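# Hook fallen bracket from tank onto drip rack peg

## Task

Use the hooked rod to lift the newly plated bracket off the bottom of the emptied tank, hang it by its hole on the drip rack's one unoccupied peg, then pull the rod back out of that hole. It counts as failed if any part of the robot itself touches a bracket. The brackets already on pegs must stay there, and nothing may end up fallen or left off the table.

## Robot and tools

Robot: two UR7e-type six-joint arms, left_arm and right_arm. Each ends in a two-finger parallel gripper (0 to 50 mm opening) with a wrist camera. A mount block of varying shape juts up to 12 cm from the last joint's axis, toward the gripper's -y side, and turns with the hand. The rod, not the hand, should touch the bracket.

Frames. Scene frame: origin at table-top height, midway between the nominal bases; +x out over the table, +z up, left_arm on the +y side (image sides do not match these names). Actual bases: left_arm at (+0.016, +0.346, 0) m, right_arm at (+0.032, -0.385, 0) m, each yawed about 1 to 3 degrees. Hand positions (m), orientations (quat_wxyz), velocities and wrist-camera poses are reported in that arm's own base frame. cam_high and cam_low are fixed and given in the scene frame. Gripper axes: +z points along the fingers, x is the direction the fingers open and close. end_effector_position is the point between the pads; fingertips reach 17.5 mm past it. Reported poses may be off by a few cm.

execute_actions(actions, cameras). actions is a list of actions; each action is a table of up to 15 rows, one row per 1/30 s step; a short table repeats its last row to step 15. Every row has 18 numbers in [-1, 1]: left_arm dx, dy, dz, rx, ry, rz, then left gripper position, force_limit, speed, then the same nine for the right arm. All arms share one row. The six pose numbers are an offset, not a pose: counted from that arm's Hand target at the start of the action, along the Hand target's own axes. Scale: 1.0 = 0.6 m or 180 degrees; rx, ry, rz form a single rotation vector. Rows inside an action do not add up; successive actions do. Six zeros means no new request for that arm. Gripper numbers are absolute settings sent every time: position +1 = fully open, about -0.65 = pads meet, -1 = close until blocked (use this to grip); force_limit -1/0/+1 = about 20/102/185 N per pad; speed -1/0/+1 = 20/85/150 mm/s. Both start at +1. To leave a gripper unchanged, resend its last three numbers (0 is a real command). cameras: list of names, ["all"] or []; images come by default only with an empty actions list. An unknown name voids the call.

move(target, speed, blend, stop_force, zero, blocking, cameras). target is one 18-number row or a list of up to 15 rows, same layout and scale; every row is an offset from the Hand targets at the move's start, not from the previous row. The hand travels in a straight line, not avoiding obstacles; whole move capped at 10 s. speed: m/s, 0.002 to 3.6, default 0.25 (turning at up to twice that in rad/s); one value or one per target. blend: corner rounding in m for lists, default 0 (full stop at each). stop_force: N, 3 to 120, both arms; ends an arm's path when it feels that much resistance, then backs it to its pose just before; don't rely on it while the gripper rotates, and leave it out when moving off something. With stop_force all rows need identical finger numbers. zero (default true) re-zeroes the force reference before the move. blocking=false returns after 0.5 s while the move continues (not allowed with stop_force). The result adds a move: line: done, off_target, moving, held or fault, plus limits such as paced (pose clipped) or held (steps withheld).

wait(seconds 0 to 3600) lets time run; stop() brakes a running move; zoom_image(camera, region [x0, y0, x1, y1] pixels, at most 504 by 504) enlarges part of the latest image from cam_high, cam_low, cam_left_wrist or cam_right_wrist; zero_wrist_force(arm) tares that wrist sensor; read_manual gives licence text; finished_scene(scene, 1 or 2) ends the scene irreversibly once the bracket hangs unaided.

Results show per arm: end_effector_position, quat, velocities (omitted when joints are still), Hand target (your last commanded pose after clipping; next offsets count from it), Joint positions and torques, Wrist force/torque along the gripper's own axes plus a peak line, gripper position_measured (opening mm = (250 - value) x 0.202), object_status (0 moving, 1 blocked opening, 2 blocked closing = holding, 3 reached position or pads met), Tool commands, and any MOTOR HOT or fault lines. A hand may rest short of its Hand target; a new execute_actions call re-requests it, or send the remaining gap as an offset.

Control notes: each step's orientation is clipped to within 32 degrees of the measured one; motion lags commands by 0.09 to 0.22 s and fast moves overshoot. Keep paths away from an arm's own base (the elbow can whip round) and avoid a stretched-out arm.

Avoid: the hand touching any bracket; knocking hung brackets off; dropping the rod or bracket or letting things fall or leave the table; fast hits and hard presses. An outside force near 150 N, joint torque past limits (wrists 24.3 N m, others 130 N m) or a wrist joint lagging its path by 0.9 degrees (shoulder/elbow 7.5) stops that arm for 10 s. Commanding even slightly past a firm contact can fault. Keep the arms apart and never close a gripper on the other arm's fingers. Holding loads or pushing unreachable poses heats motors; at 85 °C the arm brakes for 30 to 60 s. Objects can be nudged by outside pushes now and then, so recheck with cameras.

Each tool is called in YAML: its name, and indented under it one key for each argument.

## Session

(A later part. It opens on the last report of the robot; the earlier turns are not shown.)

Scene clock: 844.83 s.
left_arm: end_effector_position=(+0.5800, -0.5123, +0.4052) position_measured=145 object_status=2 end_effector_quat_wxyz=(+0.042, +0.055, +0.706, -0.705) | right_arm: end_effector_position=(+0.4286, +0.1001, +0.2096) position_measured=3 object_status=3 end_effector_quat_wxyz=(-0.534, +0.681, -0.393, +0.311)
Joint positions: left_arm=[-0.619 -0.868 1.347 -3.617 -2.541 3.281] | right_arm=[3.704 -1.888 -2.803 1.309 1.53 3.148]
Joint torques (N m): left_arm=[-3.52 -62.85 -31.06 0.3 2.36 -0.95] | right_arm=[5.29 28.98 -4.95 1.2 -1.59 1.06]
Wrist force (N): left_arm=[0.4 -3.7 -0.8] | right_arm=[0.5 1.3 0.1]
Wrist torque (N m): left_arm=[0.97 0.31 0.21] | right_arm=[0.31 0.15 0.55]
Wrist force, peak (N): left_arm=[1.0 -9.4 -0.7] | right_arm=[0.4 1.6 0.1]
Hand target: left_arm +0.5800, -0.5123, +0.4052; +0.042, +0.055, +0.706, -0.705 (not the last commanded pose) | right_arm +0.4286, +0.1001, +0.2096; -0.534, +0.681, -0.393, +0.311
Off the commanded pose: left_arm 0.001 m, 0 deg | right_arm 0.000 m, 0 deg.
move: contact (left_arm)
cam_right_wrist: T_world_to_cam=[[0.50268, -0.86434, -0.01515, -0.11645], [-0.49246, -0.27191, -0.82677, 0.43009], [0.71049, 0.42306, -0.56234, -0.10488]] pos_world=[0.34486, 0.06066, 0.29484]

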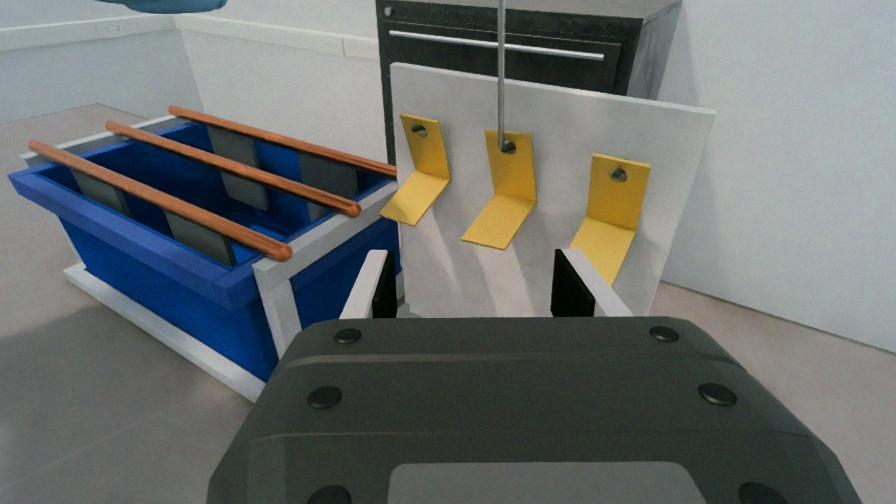

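move:
  target:
    - [-0.0002,-0.0013,0,0,0,0,-1,-0.3,-0.3,0,0,0,0,0,0,1,1,1]
    - [0.0048,-0.0020,-0.0004,0,0,0,-1,-0.3,-0.3,0,0,0,0,0,0,1,1,1]
    - [0.0054,0.0017,-0.0008,0,0,0,-1,-0.3,-0.3,0,0,0,0,0,0,1,1,1]
  speed: 0.015
  stop_force: 6
  cameras: ["cam_right_wrist"]

zoom_image:
  camera: "cam_right_wrist"
  region: [470, 110, 540, 180]

Scene clock: 889.47 s.
left_arm: end_effector_position=(+0.5770, -0.5117, +0.4038) position_measured=145 object_status=2 end_effector_quat_wxyz=(+0.042, +0.055, +0.706, -0.705) | right_arm: end_effector_position=(+0.4286, +0.1001, +0.2096) position_measured=3 object_status=3 end_effector_quat_wxyz=(-0.534, +0.681, -0.393, +0.311)
Joint positions: left_arm=[-0.621 -0.873 1.36 -3.625 -2.539 3.281] | right_arm=[3.704 -1.888 -2.803 1.309 1.53 3.148]
Joint torques (N m): left_arm=[8.45 -42.04 -32.62 0.16 -2.73 -1.55] | right_arm=[5.15 28.1 -5.18 1.16 -1.76 1]
Wrist force (N): left_arm=[0.3 0.4 0.2] | right_arm=[0.4 1.2 0.0]
Wrist torque (N m): left_arm=[1.19 0.35 0.21] | right_arm=[0.29 0.18 0.54]
Wrist force, peak (N): left_arm=[0.6 -4.8 -0.6] | right_arm=[0.1 1.8 0.2]
Hand target: left_arm +0.5770, -0.5117, +0.4038; +0.042, +0.055, +0.706, -0.705 | right_arm +0.4286, +0.1001, +0.2096; -0.534, +0.681, -0.393, +0.311
Off the commanded pose: left_arm 0.000 m, 0 deg | right_arm 0.000 m, 0 deg.
move: done
cam_right_wrist: T_world_to_cam=[[0.50268, -0.86434, -0.01515, -0.11645], [-0.49246, -0.27191, -0.82677, 0.43009], [0.71049, 0.42306, -0.56234, -0.10488]] pos_world=[0.34486, 0.06066, 0.29484]

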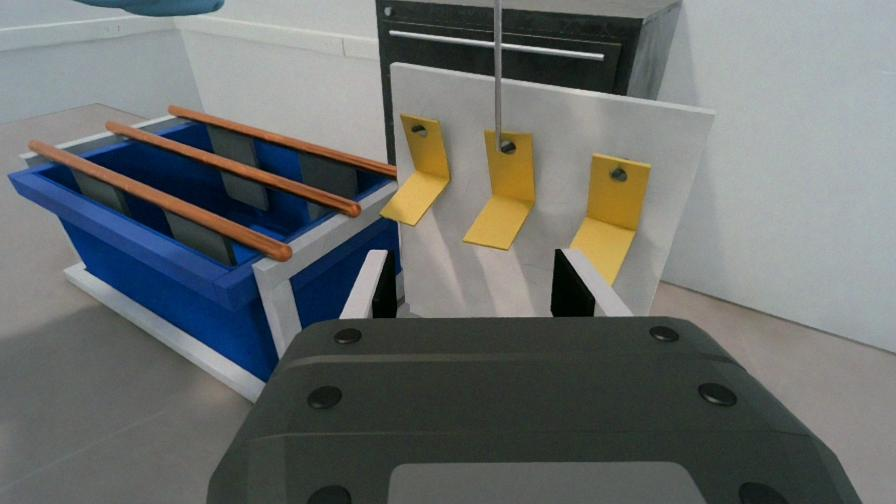

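Scaled by 7.200 from the camera's image (finer frame: 1280x720).

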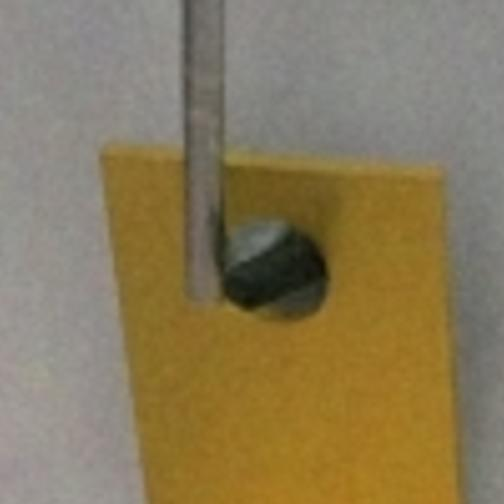

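move:
  target:
    - [-0.0001,-0.0007,0,0,0,0,-1,-0.3,-0.3,0,0,0,0,0,0,1,1,1]
    - [0.0070,-0.0007,0,0,0,0,-1,-0.3,-0.3,0,0,0,0,0,0,1,1,1]
  speed: 0.01
  cameras: ["cam_right_wrist"]

zoom_image:
  camera: "cam_right_wrist"
  region: [470, 110, 540, 180]

Scene clock: 902.23 s.
left_arm: end_effector_position=(+0.5727, -0.5116, +0.4037) position_measured=145 object_status=2 end_effector_quat_wxyz=(+0.042, +0.055, +0.706, -0.705) | right_arm: end_effector_position=(+0.4286, +0.1001, +0.2096) position_measured=3 object_status=3 end_effector_quat_wxyz=(-0.534, +0.681, -0.393, +0.311)
Joint positions: left_arm=[-0.625 -0.881 1.375 -3.632 -2.535 3.281] | right_arm=[3.704 -1.888 -2.803 1.309 1.53 3.148]
Joint torques (N m): left_arm=[1.18 -49.5 -31.34 -0.18 1.17 -1.61] | right_arm=[5.46 28.25 -4.48 1.08 -1.83 1.08]
Wrist force (N): left_arm=[-0.4 0.5 0.5] | right_arm=[0.3 0.9 -0.1]
Wrist torque (N m): left_arm=[1.34 0.33 0.38] | right_arm=[0.25 0.20 0.54]
Wrist force, peak (N): left_arm=[-0.5 1.0 0.7] | right_arm=[0.6 1.4 0.2]
Hand target: left_arm +0.5728, -0.5116, +0.4036; +0.042, +0.055, +0.706, -0.705 | right_arm +0.4286, +0.1001, +0.2096; -0.534, +0.681, -0.393, +0.311
Off the commanded pose: left_arm 0.000 m, 0 deg | right_arm 0.000 m, 0 deg.
move: done
cam_right_wrist: T_world_to_cam=[[0.50268, -0.86434, -0.01515, -0.11645], [-0.49246, -0.27191, -0.82677, 0.43009], [0.71049, 0.42306, -0.56234, -0.10488]] pos_world=[0.34486, 0.06066, 0.29484]

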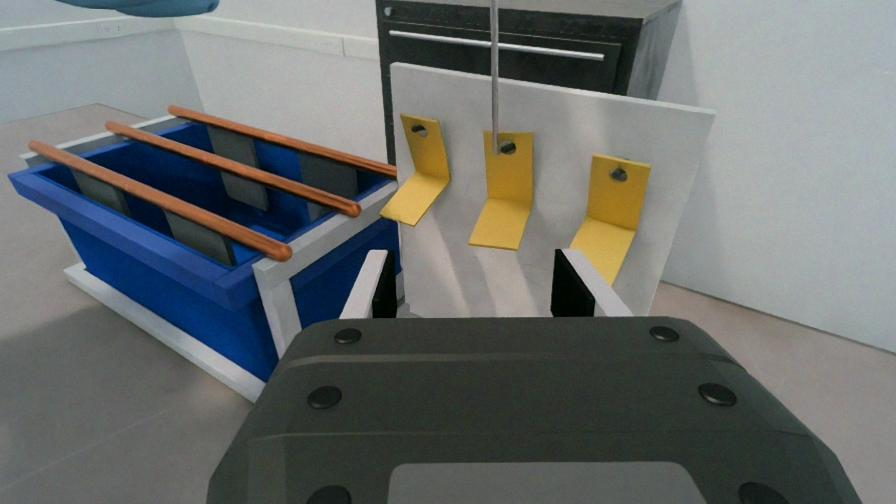

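Scaled by 7.200 from the camera's image (finer frame: 1280x720).

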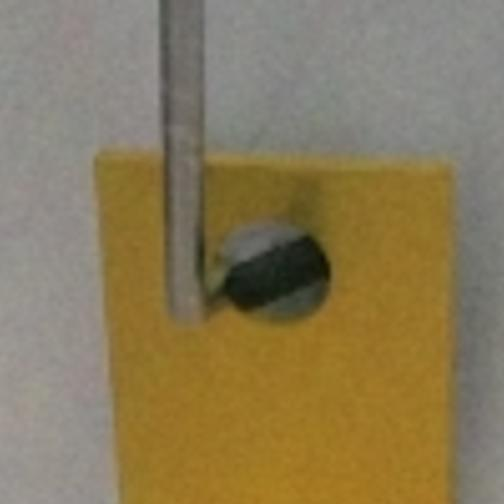

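zoom_image:
  camera: "cam_right_wrist"
  region: [590, 140, 660, 210]

zoom_image:
  camera: "cam_right_wrist"
  region: [390, 95, 460, 165]

zoom_image:
  camera: "cam_right_wrist"
  region: [490, 130, 525, 165]

Scaled by 7.200 from the camera's image (finer frame: 1280x720).

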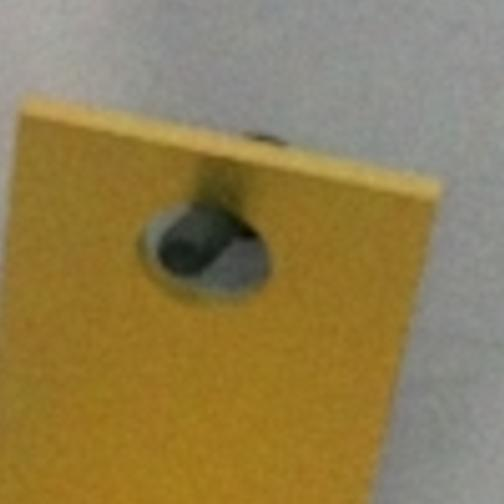

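Scaled by 7.200 from the camera's image (finer frame: 1280x720).

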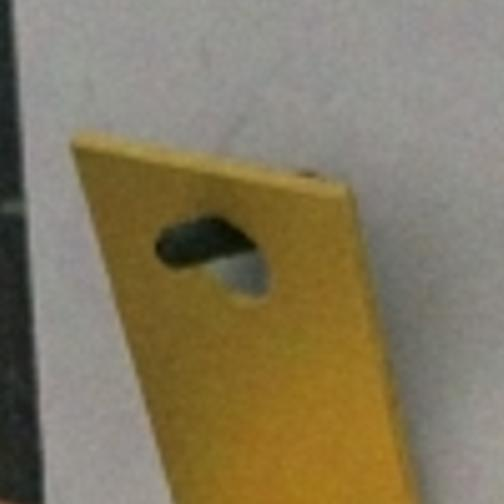

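Scaled by 14.400 from the camera's image (finer frame: 1280x720).

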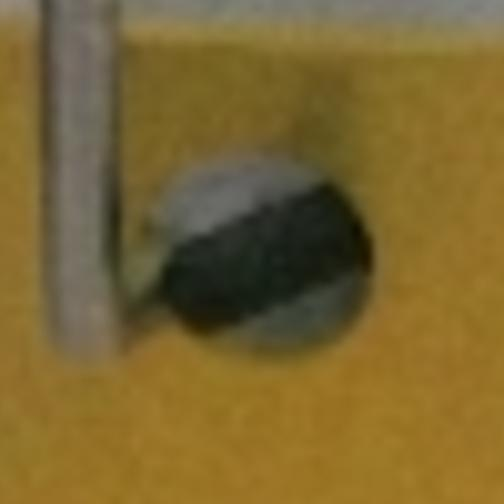

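move:
  target:
    - [0.0000,-0.0001,-0.0010,0,0,0,-1,-0.3,-0.3,0,0,0,0,0,0,1,1,1]
    - [0.0006,0.0041,-0.0010,0,0,0,-1,-0.3,-0.3,0,0,0,0,0,0,1,1,1]
  speed: 0.01
  stop_force: 4
  cameras: ["cam_right_wrist"]

zoom_image:
  camera: "cam_right_wrist"
  region: [480, 120, 530, 170]

Scene clock: 963.50 s.
left_arm: end_effector_position=(+0.5728, -0.5110, +0.4011) position_measured=145 object_status=2 end_effector_quat_wxyz=(+0.042, +0.055, +0.706, -0.705) | right_arm: end_effector_position=(+0.4286, +0.1001, +0.2096) position_measured=3 object_status=3 end_effector_quat_wxyz=(-0.534, +0.681, -0.393, +0.311)
Joint positions: left_arm=[-0.624 -0.879 1.378 -3.637 -2.536 3.281] | right_arm=[3.704 -1.888 -2.803 1.309 1.53 3.148]
Joint torques (N m): left_arm=[-0.94 -38.14 -13.8 -1.68 0.12 -0.86] | right_arm=[5.16 27.82 -4.74 1.25 -1.68 0.92]
Wrist force (N): left_arm=[-0.6 -3.7 2.1] | right_arm=[0.5 1.1 0.3]
Wrist torque (N m): left_arm=[1.59 0.32 0.47] | right_arm=[0.29 0.17 0.54]
Wrist force, peak (N): left_arm=[-0.5 -4.4 2.4] | right_arm=[0.4 1.6 -0.3]
Hand target: left_arm +0.5728, -0.5110, +0.4011; +0.042, +0.055, +0.706, -0.705 | right_arm +0.4286, +0.1001, +0.2096; -0.534, +0.681, -0.393, +0.311
Off the commanded pose: left_arm 0.000 m, 0 deg | right_arm 0.000 m, 0 deg.
move: contact (left_arm)
cam_right_wrist: T_world_to_cam=[[0.50268, -0.86434, -0.01515, -0.11645], [-0.49246, -0.27191, -0.82677, 0.43009], [0.71049, 0.42306, -0.56234, -0.10488]] pos_world=[0.34486, 0.06066, 0.29484]

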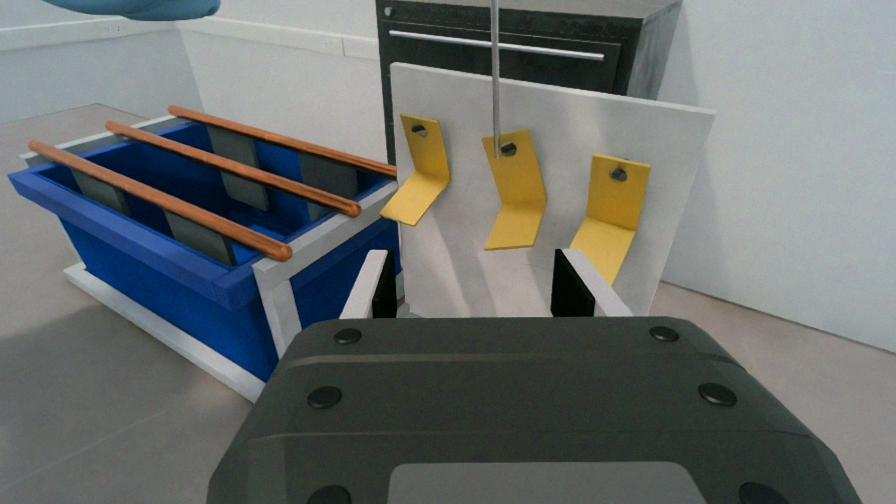

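Scaled by 10.080 from the camera's image (finer frame: 1280x720).

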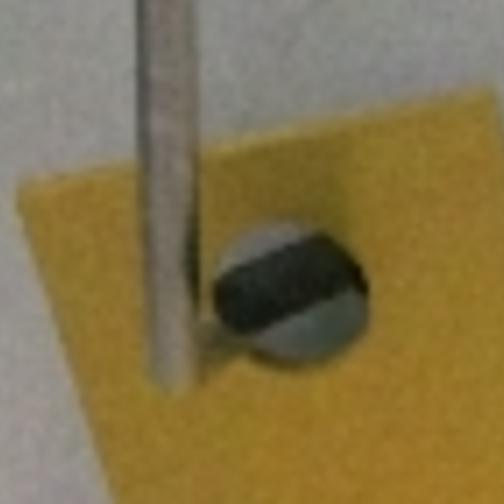

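move:
  target:
    - [-0.0004,-0.0032,0,0,0,0,-1,-0.3,-0.3,0,0,0,0,0,0,1,1,1]
  speed: 0.01
  cameras: ["cam_right_wrist"]

zoom_image:
  camera: "cam_right_wrist"
  region: [480, 120, 530, 170]

move:
  target:
    - [0.0067,0,0,0,0,0,-1,-0.3,-0.3,0,0,0,0,0,0,1,1,1]
  speed: 0.008
  cameras: ["cam_right_wrist"]

zoom_image:
  camera: "cam_right_wrist"
  region: [480, 120, 530, 170]

Scene clock: 976.27 s.
left_arm: end_effector_position=(+0.5727, -0.5110, +0.4030) position_measured=145 object_status=2 end_effector_quat_wxyz=(+0.042, +0.055, +0.706, -0.705) | right_arm: end_effector_position=(+0.4286, +0.1001, +0.2096) position_measured=3 object_status=3 end_effector_quat_wxyz=(-0.534, +0.681, -0.393, +0.311)
Joint positions: left_arm=[-0.624 -0.881 1.377 -3.633 -2.536 3.281] | right_arm=[3.704 -1.888 -2.803 1.309 1.53 3.148]
Joint torques (N m): left_arm=[5.1 -60.46 -29.04 -2.71 1.03 -1.2] | right_arm=[4.97 28.3 -4.26 1.16 -1.74 0.91]
Wrist force (N): left_arm=[-0.6 -0.6 1.1] | right_arm=[0.4 1.2 0.1]
Wrist torque (N m): left_arm=[1.43 0.33 0.43] | right_arm=[0.30 0.18 0.54]
Wrist force, peak (N): left_arm=[-0.8 -4.5 2.3] | right_arm=[0.6 1.5 0.2]
Hand target: left_arm +0.5727, -0.5110, +0.4031; +0.042, +0.055, +0.706, -0.705 | right_arm +0.4286, +0.1001, +0.2096; -0.534, +0.681, -0.393, +0.311
Off the commanded pose: left_arm 0.000 m, 0 deg | right_arm 0.000 m, 0 deg.
move: done
cam_right_wrist: T_world_to_cam=[[0.50268, -0.86434, -0.01515, -0.11645], [-0.49246, -0.27191, -0.82677, 0.43009], [0.71049, 0.42306, -0.56234, -0.10488]] pos_world=[0.34486, 0.06066, 0.29484]

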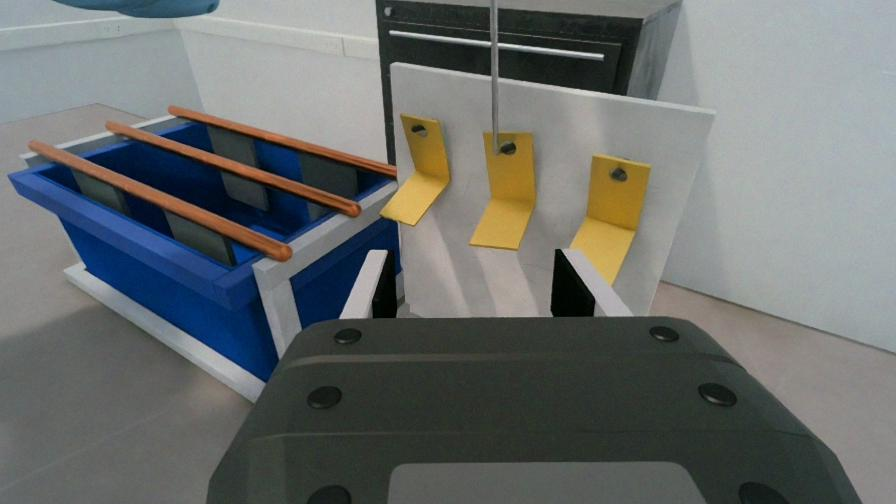

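Scaled by 10.080 from the camera's image (finer frame: 1280x720).

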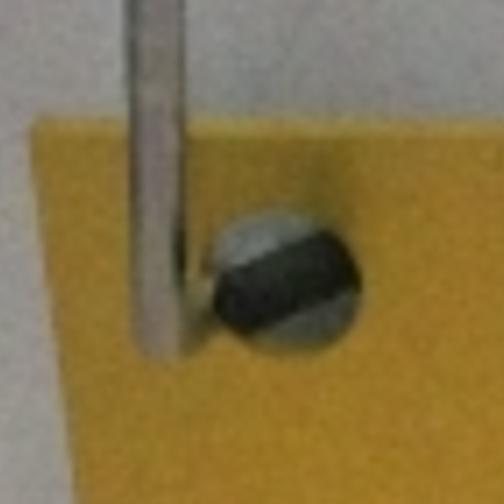

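Scene clock: 977.00 s.
left_arm: end_effector_position=(+0.5687, -0.5109, +0.4025) position_measured=145 object_status=2 end_effector_quat_wxyz=(+0.042, +0.055, +0.706, -0.705) | right_arm: end_effector_position=(+0.4286, +0.1001, +0.2096) position_measured=3 object_status=3 end_effector_quat_wxyz=(-0.534, +0.681, -0.393, +0.311)
Joint positions: left_arm=[-0.628 -0.889 1.391 -3.641 -2.532 3.281] | right_arm=[3.704 -1.888 -2.803 1.309 1.53 3.148]
Joint torques (N m): left_arm=[-0.93 -53.73 -28.62 -1.02 1.53 -1.78] | right_arm=[5.73 28.35 -4.53 1.14 -1.65 0.92]
Wrist force (N): left_arm=[-1.3 -0.5 1.7] | right_arm=[0.3 1.1 -0.1]
Wrist torque (N m): left_arm=[1.54 0.35 0.56] | right_arm=[0.28 0.20 0.54]
Wrist force, peak (N): left_arm=[-1.7 -1.7 1.7] | right_arm=[0.4 1.4 0.1]
Hand target: left_arm +0.5688, -0.5109, +0.4025; +0.042, +0.055, +0.706, -0.705 | right_arm +0.4286, +0.1001, +0.2096; -0.534, +0.681, -0.393, +0.311
Off the commanded pose: left_arm 0.000 m, 0 deg | right_arm 0.000 m, 0 deg.
move: done
cam_right_wrist: T_world_to_cam=[[0.50268, -0.86434, -0.01515, -0.11645], [-0.49246, -0.27191, -0.82677, 0.43009], [0.71049, 0.42306, -0.56234, -0.10488]] pos_world=[0.34486, 0.06066, 0.29484]

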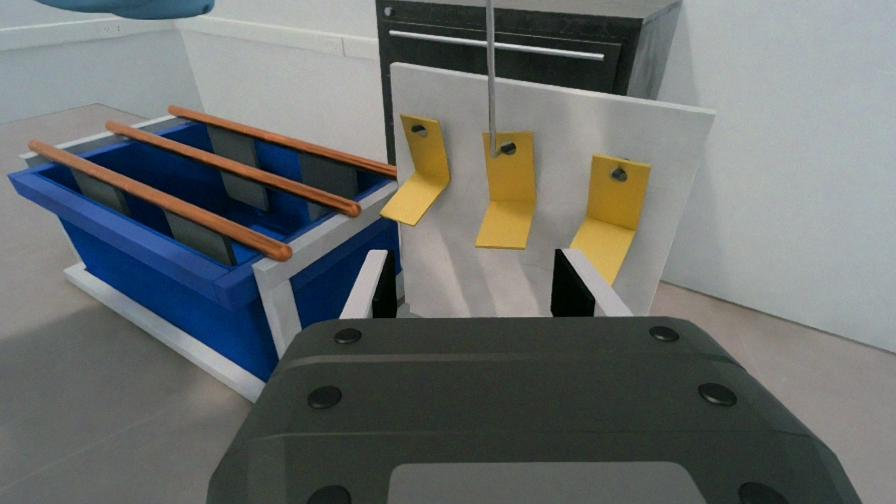

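Scaled by 10.080 from the camera's image (finer frame: 1280x720).

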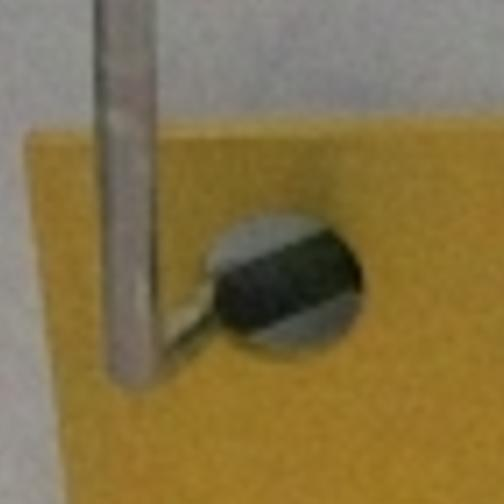

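move:
  target:
    - [0.0058,0,0,0,0,0,-1,-0.3,-0.3,0,0,0,0,0,0,1,1,1]
  speed: 0.008
  cameras: ["cam_right_wrist"]

zoom_image:
  camera: "cam_right_wrist"
  region: [480, 120, 530, 170]

Scene clock: 988.57 s.
left_arm: end_effector_position=(+0.5652, -0.5108, +0.4020) position_measured=145 object_status=2 end_effector_quat_wxyz=(+0.042, +0.055, +0.706, -0.705) | right_arm: end_effector_position=(+0.4286, +0.1001, +0.2096) position_measured=3 object_status=3 end_effector_quat_wxyz=(-0.534, +0.681, -0.393, +0.311)
Joint positions: left_arm=[-0.631 -0.895 1.404 -3.647 -2.529 3.281] | right_arm=[3.704 -1.888 -2.803 1.309 1.53 3.148]
Joint torques (N m): left_arm=[-2.04 -54.64 -29.69 -1.64 1.98 -1.94] | right_arm=[5.83 28.54 -5.2 1.2 -1.68 0.95]
Wrist force (N): left_arm=[0.7 0.5 -0.8] | right_arm=[0.1 1.1 0.3]
Wrist torque (N m): left_arm=[0.95 0.31 0.15] | right_arm=[0.28 0.22 0.54]
Wrist force, peak (N): left_arm=[-1.3 -1.3 1.9] | right_arm=[0.6 1.4 -0.3]
Hand target: left_arm +0.5653, -0.5108, +0.4020; +0.042, +0.055, +0.706, -0.705 | right_arm +0.4286, +0.1001, +0.2096; -0.534, +0.681, -0.393, +0.311
Off the commanded pose: left_arm 0.000 m, 0 deg | right_arm 0.000 m, 0 deg.
move: done
cam_right_wrist: T_world_to_cam=[[0.50268, -0.86434, -0.01515, -0.11645], [-0.49246, -0.27191, -0.82677, 0.43009], [0.71049, 0.42306, -0.56234, -0.10488]] pos_world=[0.34486, 0.06066, 0.29484]

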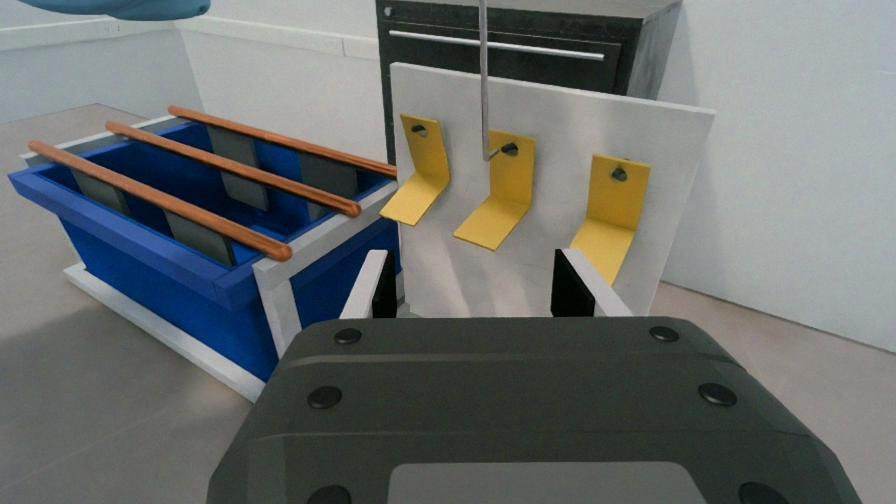

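Scaled by 10.080 from the camera's image (finer frame: 1280x720).

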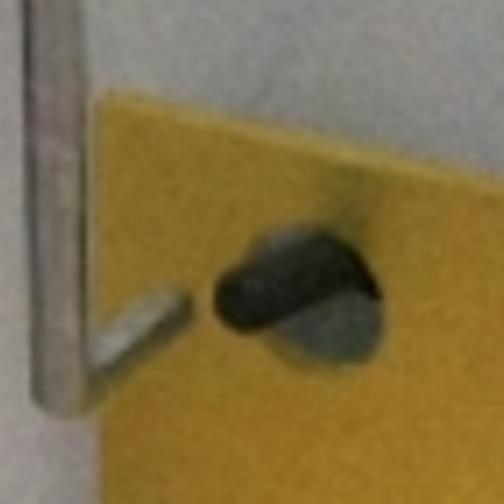

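move:
  target:
    - [0.030,-0.005,0,0,0,0,-1,-0.3,-0.3,0,0,0,0,0,0,1,1,1]
    - [0.12,-0.12,0,0,0,0,-1,-0.3,-0.3,0,0,0,0,0,0,1,1,1]
  speed: [0.02,0.12]
  blend: [0.005,0]
  cameras: ["cam_right_wrist","cam_high"]

zoom_image:
  camera: "cam_right_wrist"
  region: [390, 90, 660, 260]

Scene clock: 1004.47 s.
left_arm: end_effector_position=(+0.4842, -0.5095, +0.4635) position_measured=145 object_status=2 end_effector_quat_wxyz=(+0.042, +0.055, +0.706, -0.705) | right_arm: end_effector_position=(+0.4286, +0.1001, +0.2096) position_measured=3 object_status=3 end_effector_quat_wxyz=(-0.534, +0.681, -0.393, +0.311)
Joint positions: left_arm=[-0.718 -1.121 1.601 -3.618 -2.442 3.281] | right_arm=[3.704 -1.888 -2.803 1.309 1.53 3.148]
Joint torques (N m): left_arm=[4.39 -45.26 -29.49 -2.84 -2.56 1.78] | right_arm=[5.19 28.3 -4.03 1.19 -1.74 0.87]
Wrist force (N): left_arm=[0.3 0.4 -0.9] | right_arm=[0.5 1.2 0.3]
Wrist torque (N m): left_arm=[0.93 0.38 0.23] | right_arm=[0.30 0.16 0.54]
Wrist force, peak (N): left_arm=[1.6 -1.8 -0.9] | right_arm=[0.4 1.5 0.3]
Hand target: left_arm +0.4842, -0.5095, +0.4636; +0.042, +0.055, +0.706, -0.705 | right_arm +0.4286, +0.1001, +0.2096; -0.534, +0.681, -0.393, +0.311
Off the commanded pose: left_arm 0.000 m, 0 deg | right_arm 0.000 m, 0 deg.
move: done
cam_right_wrist: T_world_to_cam=[[0.50268, -0.86434, -0.01515, -0.11645], [-0.49246, -0.27191, -0.82677, 0.43009], [0.71049, 0.42306, -0.56234, -0.10488]] pos_world=[0.34486, 0.06066, 0.29484]
Images, in order (width x height): cam_high 896x504, cam_right_wrist 896x504.

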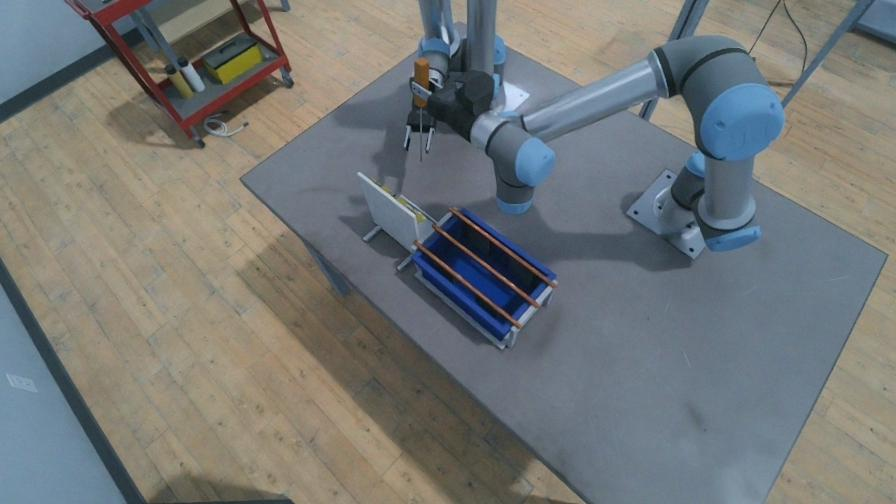

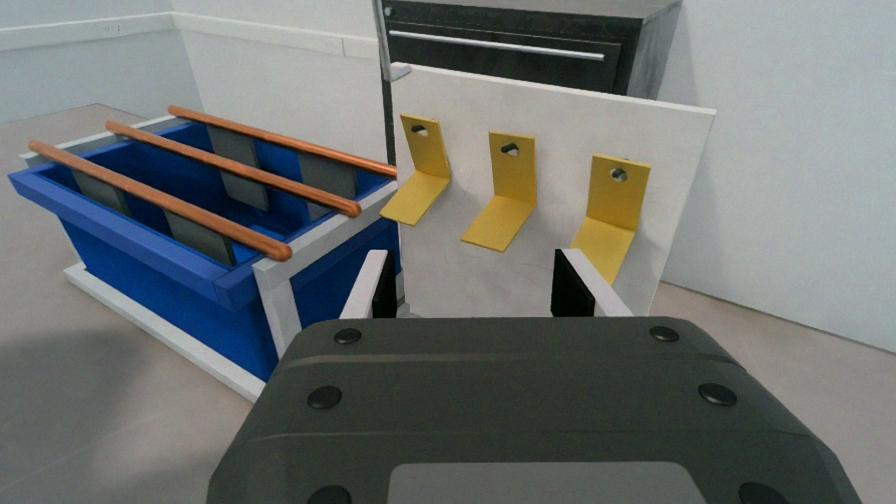

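Scaled by 1.867 from the camera's image (finer frame: 1280x720).

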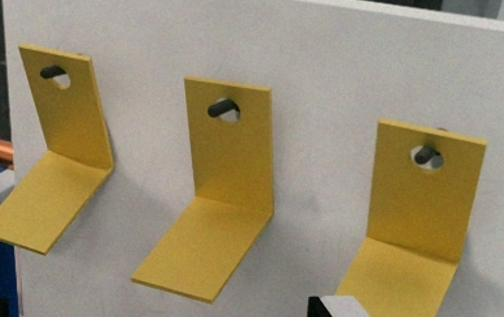

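Hanging securely on the free peg, and the other brackets are still on theirs.

finished_scene:
  scene: 2

The scene is finished: the task was done.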